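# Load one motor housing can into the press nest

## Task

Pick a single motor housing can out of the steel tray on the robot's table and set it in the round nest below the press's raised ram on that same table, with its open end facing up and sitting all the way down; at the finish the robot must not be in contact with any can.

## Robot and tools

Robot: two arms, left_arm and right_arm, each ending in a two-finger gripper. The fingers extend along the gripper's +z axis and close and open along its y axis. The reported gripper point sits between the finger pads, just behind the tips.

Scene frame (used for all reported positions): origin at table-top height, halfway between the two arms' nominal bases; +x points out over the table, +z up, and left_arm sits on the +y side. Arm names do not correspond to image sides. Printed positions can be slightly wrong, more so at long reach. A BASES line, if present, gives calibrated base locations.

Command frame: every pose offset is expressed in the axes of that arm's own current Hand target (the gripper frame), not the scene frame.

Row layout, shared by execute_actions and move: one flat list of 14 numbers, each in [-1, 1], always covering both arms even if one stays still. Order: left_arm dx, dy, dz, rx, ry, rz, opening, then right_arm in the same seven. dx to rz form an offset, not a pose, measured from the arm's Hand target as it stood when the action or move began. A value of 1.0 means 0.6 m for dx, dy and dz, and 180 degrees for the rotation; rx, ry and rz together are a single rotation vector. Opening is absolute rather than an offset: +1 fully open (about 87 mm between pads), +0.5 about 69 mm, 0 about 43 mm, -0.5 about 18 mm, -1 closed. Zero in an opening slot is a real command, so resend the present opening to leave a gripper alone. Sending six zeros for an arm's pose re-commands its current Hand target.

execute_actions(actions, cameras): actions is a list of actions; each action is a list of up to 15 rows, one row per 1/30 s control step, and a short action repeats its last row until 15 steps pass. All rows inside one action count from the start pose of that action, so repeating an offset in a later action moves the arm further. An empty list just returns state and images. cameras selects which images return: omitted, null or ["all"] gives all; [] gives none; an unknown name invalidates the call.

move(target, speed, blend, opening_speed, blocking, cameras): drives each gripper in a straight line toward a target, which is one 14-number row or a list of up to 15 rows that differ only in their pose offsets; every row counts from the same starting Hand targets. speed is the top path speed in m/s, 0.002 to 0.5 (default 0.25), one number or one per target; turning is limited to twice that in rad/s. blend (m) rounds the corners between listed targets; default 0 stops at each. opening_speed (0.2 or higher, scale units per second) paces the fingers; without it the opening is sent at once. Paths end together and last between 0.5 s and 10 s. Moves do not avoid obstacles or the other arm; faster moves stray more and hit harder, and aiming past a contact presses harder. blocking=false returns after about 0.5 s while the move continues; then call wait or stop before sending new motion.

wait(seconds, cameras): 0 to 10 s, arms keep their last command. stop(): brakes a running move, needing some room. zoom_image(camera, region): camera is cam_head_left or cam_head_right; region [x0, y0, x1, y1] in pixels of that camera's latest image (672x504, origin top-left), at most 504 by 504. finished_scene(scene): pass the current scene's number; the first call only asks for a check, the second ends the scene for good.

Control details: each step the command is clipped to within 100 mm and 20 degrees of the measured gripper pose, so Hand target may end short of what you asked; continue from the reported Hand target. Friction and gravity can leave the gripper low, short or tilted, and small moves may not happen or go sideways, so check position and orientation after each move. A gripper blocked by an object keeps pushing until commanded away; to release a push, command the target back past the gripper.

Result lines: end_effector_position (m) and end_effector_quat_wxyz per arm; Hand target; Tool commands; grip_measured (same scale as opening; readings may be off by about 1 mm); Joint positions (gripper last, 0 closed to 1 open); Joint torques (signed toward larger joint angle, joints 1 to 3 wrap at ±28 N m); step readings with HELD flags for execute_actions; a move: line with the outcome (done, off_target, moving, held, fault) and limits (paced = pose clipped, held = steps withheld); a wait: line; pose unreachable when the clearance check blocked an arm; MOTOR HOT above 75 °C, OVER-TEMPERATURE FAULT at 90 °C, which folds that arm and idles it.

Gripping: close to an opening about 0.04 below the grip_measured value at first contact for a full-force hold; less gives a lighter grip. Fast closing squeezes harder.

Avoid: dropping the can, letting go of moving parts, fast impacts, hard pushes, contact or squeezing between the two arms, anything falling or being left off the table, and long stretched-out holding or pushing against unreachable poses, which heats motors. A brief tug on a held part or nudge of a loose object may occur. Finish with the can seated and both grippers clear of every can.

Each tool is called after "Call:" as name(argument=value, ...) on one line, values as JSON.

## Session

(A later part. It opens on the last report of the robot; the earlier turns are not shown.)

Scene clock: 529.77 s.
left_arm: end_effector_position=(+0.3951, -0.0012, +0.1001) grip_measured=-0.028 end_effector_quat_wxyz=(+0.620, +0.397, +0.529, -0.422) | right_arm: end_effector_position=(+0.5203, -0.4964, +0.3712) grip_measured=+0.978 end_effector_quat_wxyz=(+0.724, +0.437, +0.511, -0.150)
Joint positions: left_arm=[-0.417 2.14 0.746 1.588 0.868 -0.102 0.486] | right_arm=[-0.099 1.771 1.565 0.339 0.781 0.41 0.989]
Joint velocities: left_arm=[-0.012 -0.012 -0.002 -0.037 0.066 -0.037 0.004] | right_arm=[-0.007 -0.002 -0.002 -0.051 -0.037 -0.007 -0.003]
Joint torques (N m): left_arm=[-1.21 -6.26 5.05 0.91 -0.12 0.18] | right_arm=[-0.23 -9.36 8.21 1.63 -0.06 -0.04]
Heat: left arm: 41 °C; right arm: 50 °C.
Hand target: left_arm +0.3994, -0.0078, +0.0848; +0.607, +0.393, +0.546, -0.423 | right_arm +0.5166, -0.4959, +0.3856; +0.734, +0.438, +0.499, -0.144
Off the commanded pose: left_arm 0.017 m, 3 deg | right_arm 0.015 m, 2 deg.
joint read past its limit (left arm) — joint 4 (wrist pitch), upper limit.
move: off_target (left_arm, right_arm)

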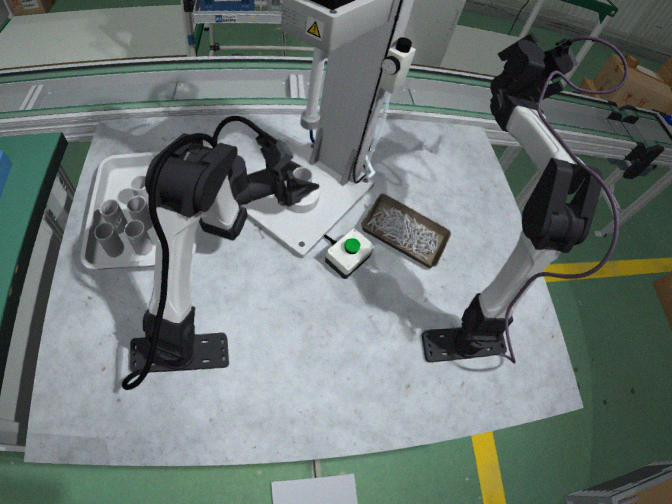

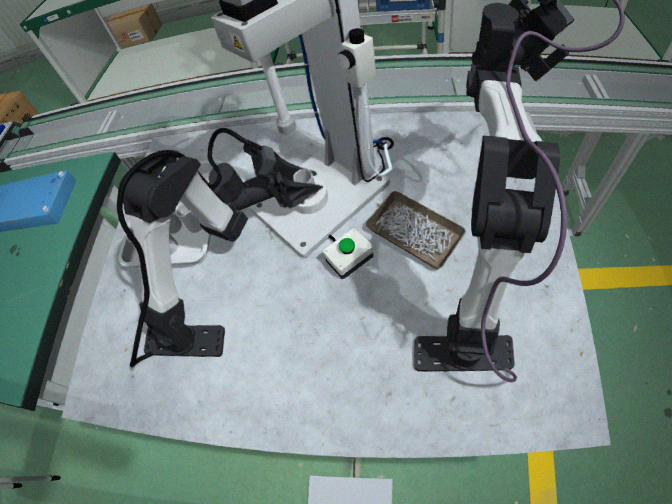

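Call:
move(target=[-0.025,0,-0.009,0,0,0,-0.35,0,0,0,0,0,0,1], speed=0.06, cameras=[])

Call:
move(target=[0,0,0,0,0,0,0.3,0,0,0,0,0,0,1], opening_speed=0.5)

Call:
zoom_image(camera="cam_head_right", region=[270, 145, 340, 215])

Call:
zoom_image(camera="cam_head_left", region=[265, 145, 335, 215])

Scene clock: 533.87 s.
left_arm: end_effector_position=(+0.3951, -0.0012, +0.1002) grip_measured=-0.028 end_effector_quat_wxyz=(+0.616, +0.396, +0.533, -0.423) | right_arm: end_effector_position=(+0.5203, -0.4964, +0.3712) grip_measured=+0.978 end_effector_quat_wxyz=(+0.724, +0.437, +0.511, -0.150)
Joint positions: left_arm=[-0.417 2.13 0.746 1.565 0.868 -0.101 0.486] | right_arm=[-0.099 1.771 1.565 0.339 0.781 0.41 0.989]
Joint velocities: left_arm=[-0.022 -0.007 -0.002 -0.022 0.007 0.022 -0.006] | right_arm=[-0.002 0.007 0.002 -0.007 -0.051 -0.051 0.013]
Joint torques (N m): left_arm=[0.02 -11.55 3.77 0.77 0 0.09] | right_arm=[-0.23 -9.36 8.21 1.63 -0.06 -0.04]
Heat: left arm: 41 °C; right arm: 50 °C.
Hand target: left_arm +0.3972, -0.0016, +0.0995; +0.607, +0.394, +0.546, -0.423 | right_arm +0.5166, -0.4959, +0.3856; +0.734, +0.438, +0.499, -0.144
Off the commanded pose: left_arm 0.002 m, 2 deg | right_arm 0.015 m, 2 deg.
move: off_target (right_arm)
No camera images: "cameras" was empty.

Scene clock: 535.37 s.
left_arm: end_effector_position=(+0.3944, -0.0009, +0.0897) grip_measured=+0.300 end_effector_quat_wxyz=(+0.598, +0.391, +0.554, -0.428) | right_arm: end_effector_position=(+0.5203, -0.4964, +0.3712) grip_measured=+0.978 end_effector_quat_wxyz=(+0.724, +0.437, +0.511, -0.150)
Joint positions: left_arm=[-0.417 2.13 0.746 1.509 0.868 -0.101 0.65] | right_arm=[-0.099 1.771 1.565 0.339 0.781 0.41 0.989]
Joint velocities: left_arm=[0.002 -0.022 -0.007 0.007 -0.066 -0.007 0.001] | right_arm=[0.017 0.002 0.002 -0.051 0.037 0.051 0.018]
Joint torques (N m): left_arm=[0.02 -11.79 3.75 1.35 0.05 0.12] | right_arm=[-0.23 -9.36 8.21 1.63 -0.06 -0.04]
Heat: left arm: 41 °C; right arm: 50 °C.
Hand target: left_arm +0.3972, -0.0016, +0.0994; +0.607, +0.394, +0.546, -0.423 | right_arm +0.5166, -0.4959, +0.3856; +0.734, +0.438, +0.499, -0.144
Off the commanded pose: left_arm 0.010 m, 1 deg | right_arm 0.015 m, 2 deg.
move: off_target (right_arm)

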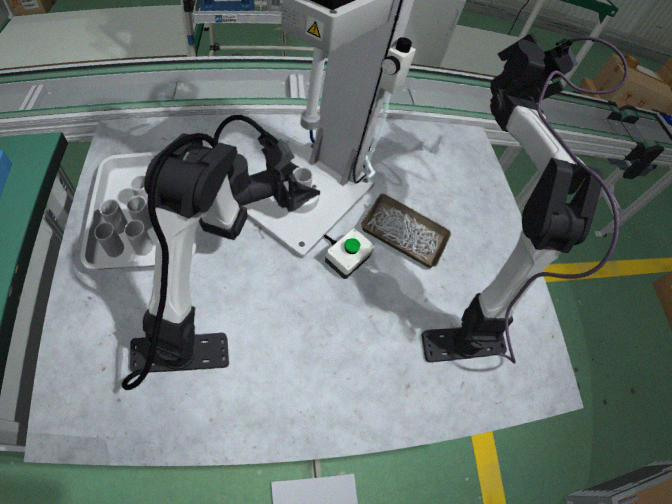

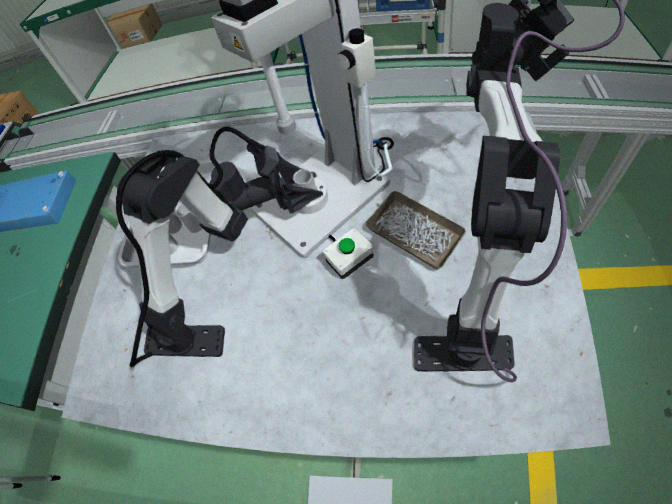

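Scaled by 7.200.

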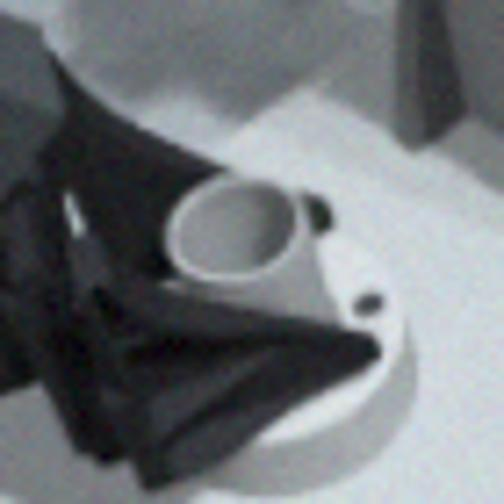

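Scaled by 7.200.

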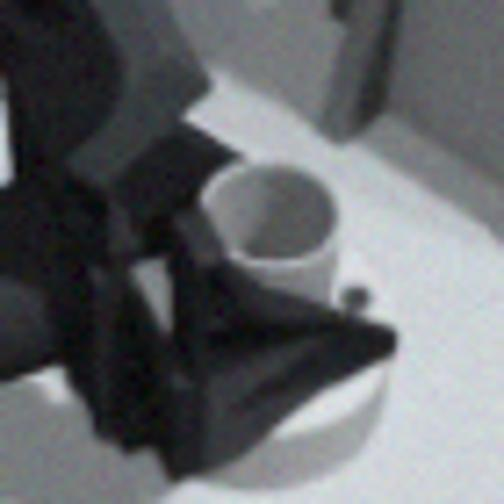

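Call:
move(target=[-0.03,0,-0.18,0,0,0,0.4,0,0,0,0,0,0,1], speed=0.08, cameras=["all"])

Call:
zoom_image(camera="cam_head_right", region=[270, 145, 340, 215])

Call:
zoom_image(camera="cam_head_left", region=[265, 145, 335, 215])

Scene clock: 542.53 s.
left_arm: end_effector_position=(+0.3631, +0.1006, +0.0968) grip_measured=+0.400 end_effector_quat_wxyz=(+0.592, +0.396, +0.565, -0.417) | right_arm: end_effector_position=(+0.5203, -0.4964, +0.3712) grip_measured=+0.978 end_effector_quat_wxyz=(+0.724, +0.437, +0.511, -0.150)
Joint positions: left_arm=[-0.124 1.966 0.514 1.572 1.151 -0.112 0.7] | right_arm=[-0.099 1.771 1.565 0.339 0.781 0.41 0.989]
Joint velocities: left_arm=[-0.012 0.007 0.012 0.037 -0.037 -0.007 0.004] | right_arm=[0.012 0.002 0.002 -0.037 -0.022 -0.007 -0.008]
Joint torques (N m): left_arm=[0.51 -10.71 2.09 1.4 0.17 -0.08] | right_arm=[-0.23 -9.36 8.21 1.63 -0.06 -0.04]
Heat: left arm: 43 °C; right arm: 50 °C.
Hand target: left_arm +0.3603, +0.1018, +0.1071; +0.605, +0.398, +0.548, -0.418 | right_arm +0.5166, -0.4959, +0.3856; +0.734, +0.438, +0.499, -0.144
Off the commanded pose: left_arm 0.011 m, 3 deg | right_arm 0.015 m, 2 deg.
joint sent to its limit (left arm) — joint 4 (wrist pitch), upper limit. The joint targets still meet the commanded pose.
move: off_target (left_arm, right_arm)

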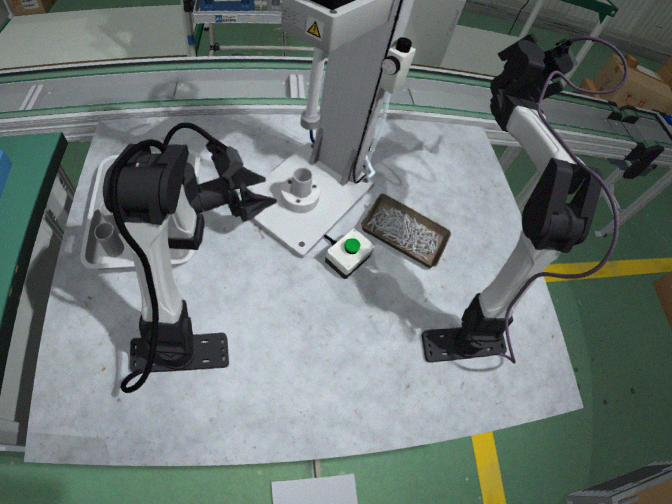

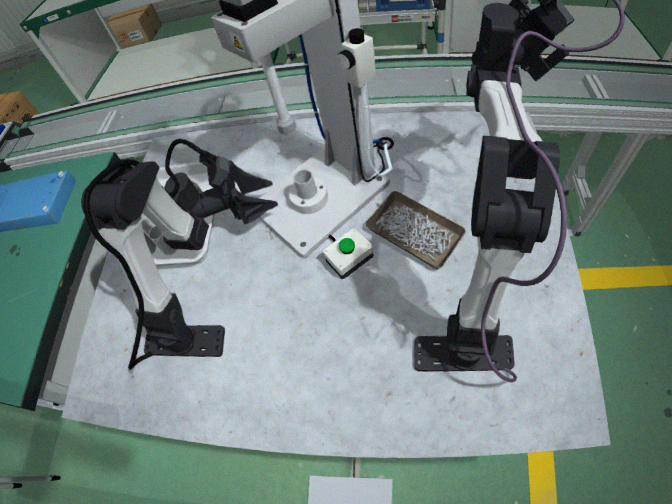

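Scaled by 7.200.

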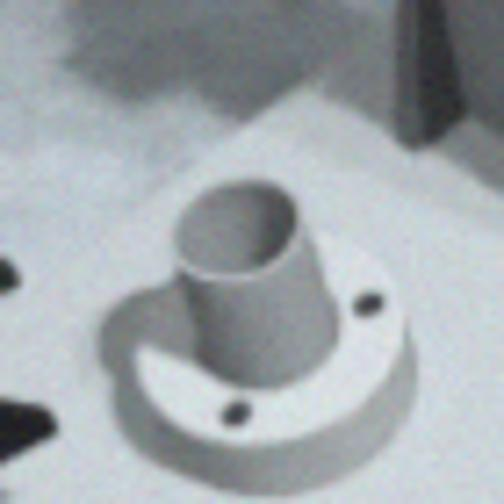

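Scaled by 7.200.

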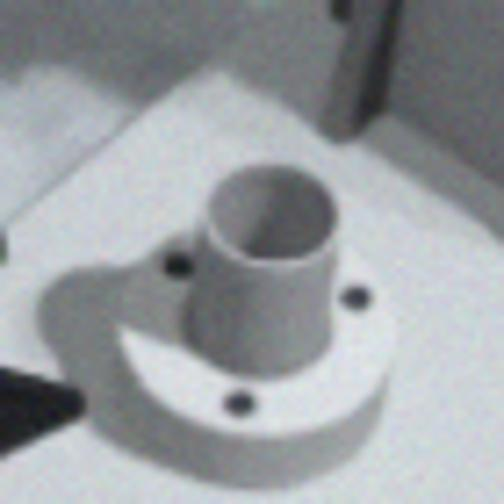

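Call:
move(target=[-0.006,0,0,0,0.033,0,0.4,0,0,0,0,0,0,1], speed=0.1, cameras=[])

Scene clock: 561.00 s.
left_arm: end_effector_position=(+0.3578, +0.1038, +0.0995) grip_measured=+0.400 end_effector_quat_wxyz=(+0.565, +0.407, +0.592, -0.405) | right_arm: end_effector_position=(+0.5203, -0.4964, +0.3712) grip_measured=+0.978 end_effector_quat_wxyz=(+0.724, +0.437, +0.511, -0.150)
Joint positions: left_arm=[-0.124 1.798 0.514 1.204 1.152 0.054 0.7] | right_arm=[-0.099 1.771 1.565 0.339 0.781 0.41 0.989]
Joint velocities: left_arm=[-0.007 0.012 0.017 -0.066 -0.022 -0.007 0.001] | right_arm=[-0.012 0.002 -0.007 0.022 -0.037 0.022 0.013]
Joint torques (N m): left_arm=[-0.57 -9.99 4.79 1.2 0.18 0.17] | right_arm=[-0.23 -9.36 8.23 1.63 -0.06 -0.04]
Heat: left arm: 43 °C; right arm: 50 °C.
Hand target: left_arm +0.3608, +0.1019, +0.1115; +0.576, +0.418, +0.579, -0.398 | right_arm +0.5166, -0.4959, +0.3856; +0.734, +0.438, +0.499, -0.144
Off the commanded pose: left_arm 0.012 m, 3 deg | right_arm 0.015 m, 2 deg.
move: off_target (left_arm, right_arm)
No camera images: "cameras" was empty.

Call:
move(target=[0.0008,-0.0043,0.187,0,0,0,0.4,0,0,0,0,0,0,1], speed=0.06, cameras=[])

Call:
move(target=[0,0,0,0,0,0,-0.3,0,0,0,0,0,0,1], opening_speed=0.4)

Call:
zoom_image(camera="cam_head_right", region=[270, 145, 340, 215])

Call:
zoom_image(camera="cam_head_left", region=[265, 145, 335, 215])

Scene clock: 567.60 s.
left_arm: end_effector_position=(+0.3911, -0.0022, +0.1101) grip_measured=+0.400 end_effector_quat_wxyz=(+0.579, +0.418, +0.573, -0.401) | right_arm: end_effector_position=(+0.5203, -0.4964, +0.3712) grip_measured=+0.978 end_effector_quat_wxyz=(+0.724, +0.437, +0.511, -0.150)
Joint positions: left_arm=[-0.433 1.943 0.751 1.179 0.856 0.033 0.7] | right_arm=[-0.099 1.771 1.565 0.339 0.781 0.41 0.989]
Joint velocities: left_arm=[-0.017 0.012 -0.002 0.051 -0.051 -0.051 0.001] | right_arm=[-0.002 -0.007 -0.012 0.022 -0.037 -0.051 -0.024]
Joint torques (N m): left_arm=[-0.36 -7.47 6.15 1.36 0.04 -0.09] | right_arm=[-0.23 -9.36 8.21 1.63 -0.06 -0.04]
Heat: left arm: 43 °C; right arm: 50 °C.
Hand target: left_arm +0.3962, -0.0056, +0.1099; +0.578, +0.414, +0.577, -0.402 | right_arm +0.5166, -0.4959, +0.3856; +0.734, +0.438, +0.499, -0.144
Off the commanded pose: left_arm 0.006 m, 1 deg | right_arm 0.015 m, 2 deg.
move: off_target (right_arm)
No camera images: "cameras" was empty.

Scene clock: 569.57 s.
left_arm: end_effector_position=(+0.3945, -0.0015, +0.1110) grip_measured=-0.026 end_effector_quat_wxyz=(+0.583, +0.414, +0.576, -0.396) | right_arm: end_effector_position=(+0.5203, -0.4964, +0.3712) grip_measured=+0.978 end_effector_quat_wxyz=(+0.724, +0.437, +0.511, -0.150)
Joint positions: left_arm=[-0.433 1.943 0.754 1.179 0.84 0.033 0.487] | right_arm=[-0.099 1.771 1.565 0.339 0.781 0.41 0.989]
Joint velocities: left_arm=[-0.002 0.007 -0.022 0.007 -0.051 -0.037 -0.011] | right_arm=[-0.007 0.007 -0.017 0.007 -0.007 0.066 0.003]
Joint torques (N m): left_arm=[-0.44 -7.53 5.91 1.38 0.19 -0.07] | right_arm=[-0.23 -9.36 8.21 1.62 -0.06 -0.04]
Heat: left arm: 43 °C; right arm: 50 °C.
Hand target: left_arm +0.3961, -0.0056, +0.1098; +0.578, +0.414, +0.577, -0.403 | right_arm +0.5166, -0.4959, +0.3856; +0.734, +0.438, +0.499, -0.144
Off the commanded pose: left_arm 0.005 m, 1 deg | right_arm 0.015 m, 2 deg.
move: off_target (right_arm)

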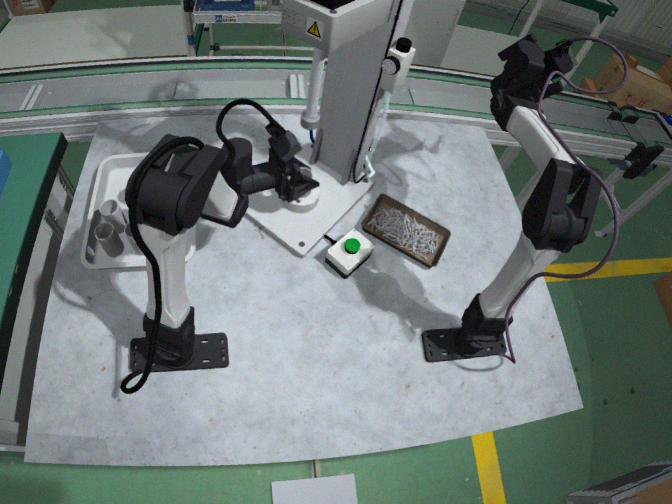

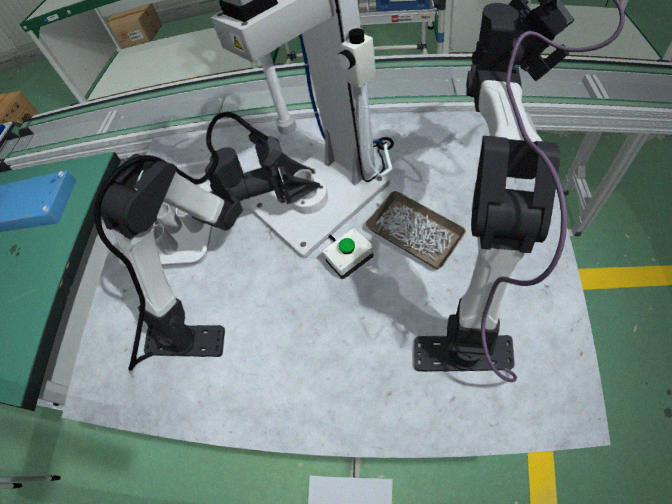

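Scaled by 7.200.

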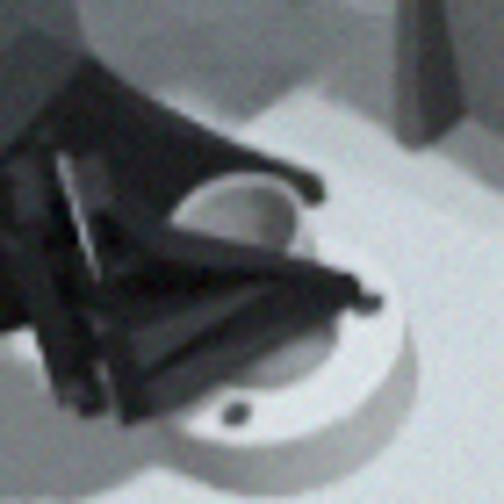

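Scaled by 7.200.

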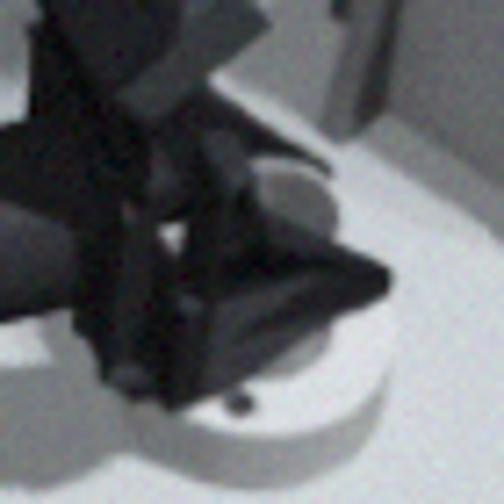

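Call:
move(target=[0.04,0,0.015,0,0,0,-0.3,0,0,0,0,0,0,1], speed=0.03)

Call:
zoom_image(camera="cam_head_right", region=[270, 145, 340, 215])

Call:
zoom_image(camera="cam_head_left", region=[265, 145, 335, 215])

Scene clock: 574.23 s.
left_arm: end_effector_position=(+0.3960, -0.0050, +0.1096) grip_measured=-0.031 end_effector_quat_wxyz=(+0.601, +0.416, +0.551, -0.403) | right_arm: end_effector_position=(+0.5203, -0.4964, +0.3712) grip_measured=+0.978 end_effector_quat_wxyz=(+0.724, +0.437, +0.511, -0.150)
Joint positions: left_arm=[-0.433 2.013 0.758 1.325 0.856 0.002 0.485] | right_arm=[-0.099 1.771 1.565 0.339 0.781 0.41 0.989]
Joint velocities: left_arm=[-0.022 -0.012 -0.007 -0.081 0.037 -0.007 0.009] | right_arm=[-0.012 0.002 0.002 0.007 -0.007 -0.066 0.003]
Joint torques (N m): left_arm=[-1.87 -4.85 5.68 0.81 -0.14 0.32] | right_arm=[-0.23 -9.36 8.21 1.63 -0.06 -0.04]
Heat: left arm: 42 °C; right arm: 51 °C.
Hand target: left_arm +0.3991, -0.0136, +0.0854; +0.578, +0.414, +0.577, -0.403 | right_arm +0.5166, -0.4959, +0.3856; +0.734, +0.438, +0.499, -0.144
Off the commanded pose: left_arm 0.026 m, 4 deg | right_arm 0.015 m, 2 deg.
move: off_target (left_arm, right_arm)

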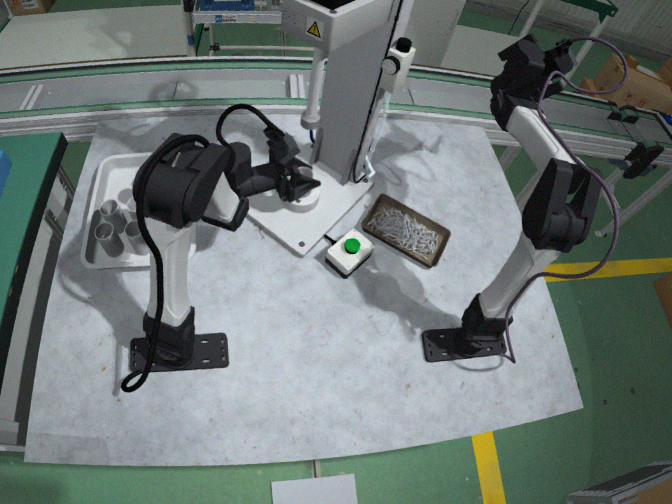

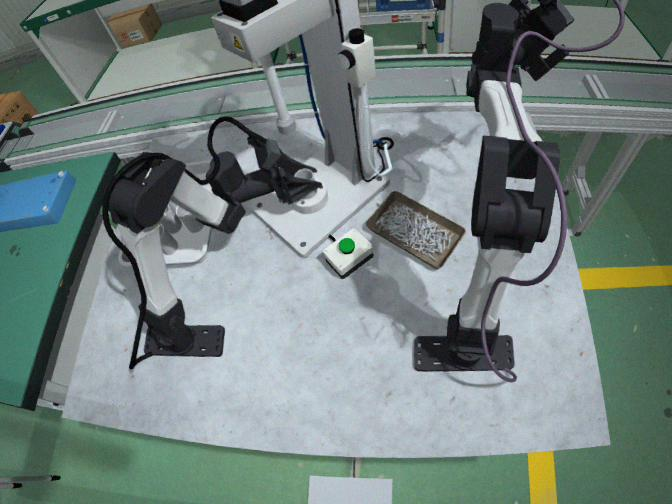

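Scaled by 7.200.

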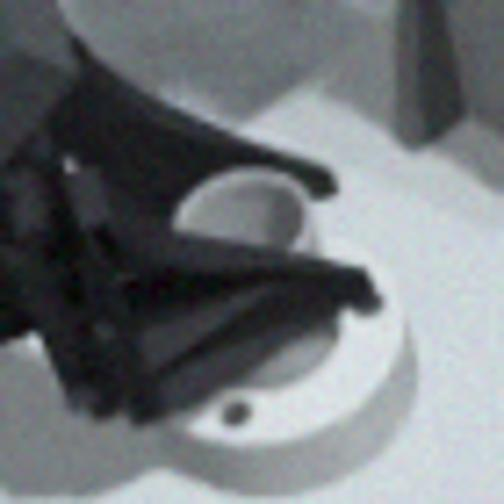

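Scaled by 7.200.

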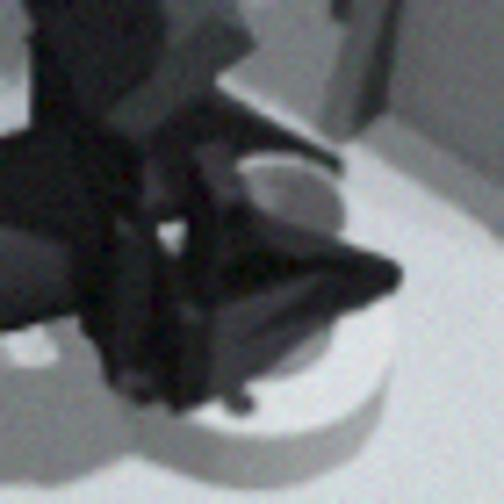

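Call:
move(target=[-0.028,0,-0.01,0,0,0,-0.3,0,0,0,0,0,0,1], speed=0.06, cameras=[])

Call:
move(target=[0,0,0,0,0,0,0.4,0,0,0,0,0,0,1], opening_speed=0.5, cameras=[])

Call:
move(target=[-0.012,0,-0.18,0,0,0,0.4,0,0,0,0,0,0,1], speed=0.08)

Call:
zoom_image(camera="cam_head_right", region=[280, 155, 330, 205])

Call:
zoom_image(camera="cam_head_left", region=[275, 155, 325, 205])

Scene clock: 578.77 s.
left_arm: end_effector_position=(+0.3964, -0.0043, +0.1096) grip_measured=-0.031 end_effector_quat_wxyz=(+0.596, +0.416, +0.557, -0.402) | right_arm: end_effector_position=(+0.5203, -0.4964, +0.3712) grip_measured=+0.978 end_effector_quat_wxyz=(+0.724, +0.437, +0.511, -0.150)
Joint positions: left_arm=[-0.432 1.998 0.76 1.288 0.855 0.009 0.484] | right_arm=[-0.099 1.771 1.565 0.339 0.781 0.41 0.989]
Joint velocities: left_arm=[0.007 -0.002 -0.012 -0.022 -0.022 -0.022 -0.001] | right_arm=[-0.022 -0.002 -0.002 -0.051 -0.022 0.11 0.003]
Joint torques (N m): left_arm=[-0.95 -9.81 5.29 0.68 -0.04 0.17] | right_arm=[-0.23 -9.36 8.21 1.63 -0.06 -0.04]
Heat: left arm: 42 °C; right arm: 51 °C.
Hand target: left_arm +0.3972, -0.0081, +0.1026; +0.578, +0.414, +0.577, -0.402 | right_arm +0.5166, -0.4959, +0.3856; +0.734, +0.438, +0.499, -0.144
Off the commanded pose: left_arm 0.008 m, 3 deg | right_arm 0.015 m, 2 deg.
move: off_target (left_arm, right_arm)
No camera images: "cameras" was empty.

Scene clock: 580.37 s.
left_arm: end_effector_position=(+0.3934, -0.0046, +0.0949) grip_measured=+0.400 end_effector_quat_wxyz=(+0.570, +0.410, +0.584, -0.407) | right_arm: end_effector_position=(+0.5203, -0.4964, +0.3712) grip_measured=+0.978 end_effector_quat_wxyz=(+0.724, +0.437, +0.511, -0.150)
Joint positions: left_arm=[-0.437 1.998 0.761 1.208 0.849 0.013 0.7] | right_arm=[-0.099 1.771 1.565 0.339 0.781 0.41 0.989]
Joint velocities: left_arm=[0.012 -0.017 0.002 0.007 0.022 -0.007 -0.001] | right_arm=[-0.002 -0.007 -0.007 -0.022 -0.081 0.007 0.013]
Joint torques (N m): left_arm=[-0.58 -10.15 5.48 1.36 0.06 0.18] | right_arm=[-0.23 -9.36 8.21 1.63 -0.06 -0.04]
Heat: left arm: 42 °C; right arm: 51 °C.
Hand target: left_arm +0.3972, -0.0082, +0.1027; +0.578, +0.414, +0.577, -0.403 | right_arm +0.5166, -0.4959, +0.3856; +0.734, +0.438, +0.499, -0.144
Off the commanded pose: left_arm 0.009 m, 1 deg | right_arm 0.015 m, 2 deg.
move: off_target (right_arm)
No camera images: "cameras" was empty.

Scene clock: 582.40 s.
left_arm: end_effector_position=(+0.3636, +0.0926, +0.1041) grip_measured=+0.400 end_effector_quat_wxyz=(+0.571, +0.411, +0.586, -0.402) | right_arm: end_effector_position=(+0.5203, -0.4964, +0.3712) grip_measured=+0.978 end_effector_quat_wxyz=(+0.724, +0.437, +0.511, -0.150)
Joint positions: left_arm=[-0.162 1.806 0.54 1.208 1.116 0.05 0.7] | right_arm=[-0.099 1.771 1.565 0.339 0.781 0.41 0.989]
Joint velocities: left_arm=[0.007 -0.002 -0.012 0.007 -0.007 -0.066 -0.02] | right_arm=[-0.007 -0.012 0.012 -0.037 0.007 -0.007 -0.013]
Joint torques (N m): left_arm=[0.51 -10.09 3.12 1.29 0.25 0.18] | right_arm=[-0.23 -9.36 8.21 1.63 -0.06 -0.04]
Heat: left arm: 42 °C; right arm: 51 °C.
Hand target: left_arm +0.3608, +0.0941, +0.1110; +0.576, +0.418, +0.578, -0.398 | right_arm +0.5166, -0.4959, +0.3856; +0.734, +0.438, +0.499, -0.144
Off the commanded pose: left_arm 0.007 m, 1 deg | right_arm 0.015 m, 2 deg.
move: off_target (right_arm)

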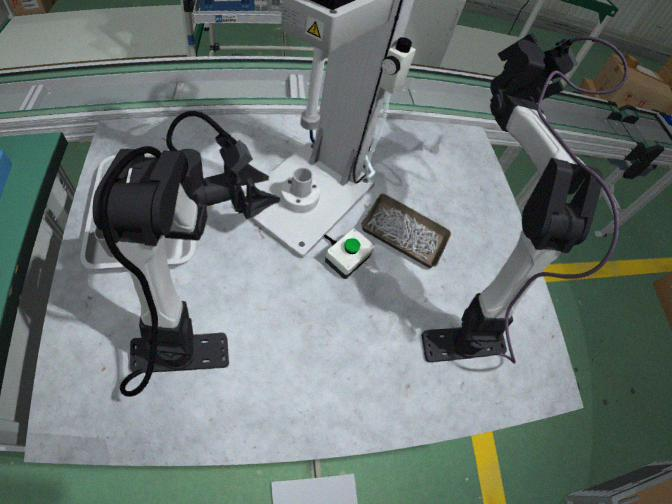

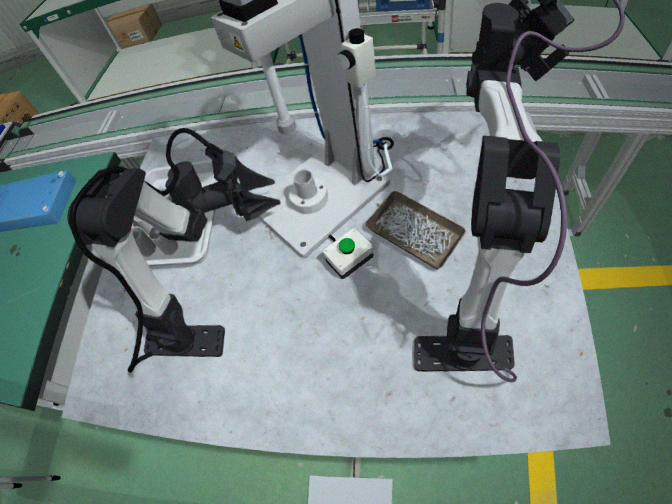

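Scaled by 10.080.

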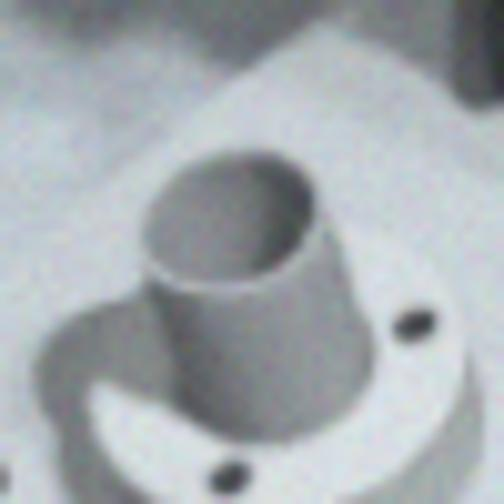

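Scaled by 10.080.

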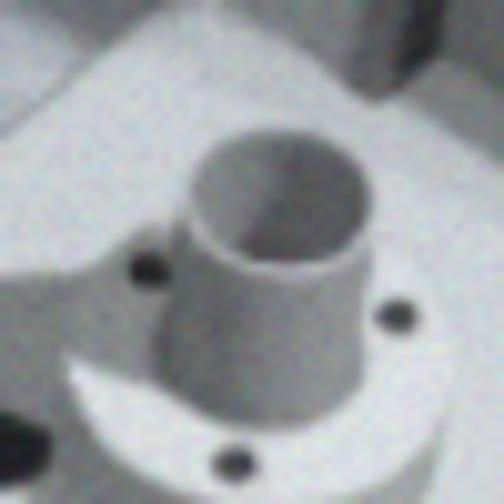

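Call:
finished_scene(scene=1)

This call ended nothing. Check each condition of the task against the scene as it is now, look again where you are not sure, and mend what is not met. Then call finished_scene again.

Call:
finished_scene(scene=1)

The scene is finished: the task was done.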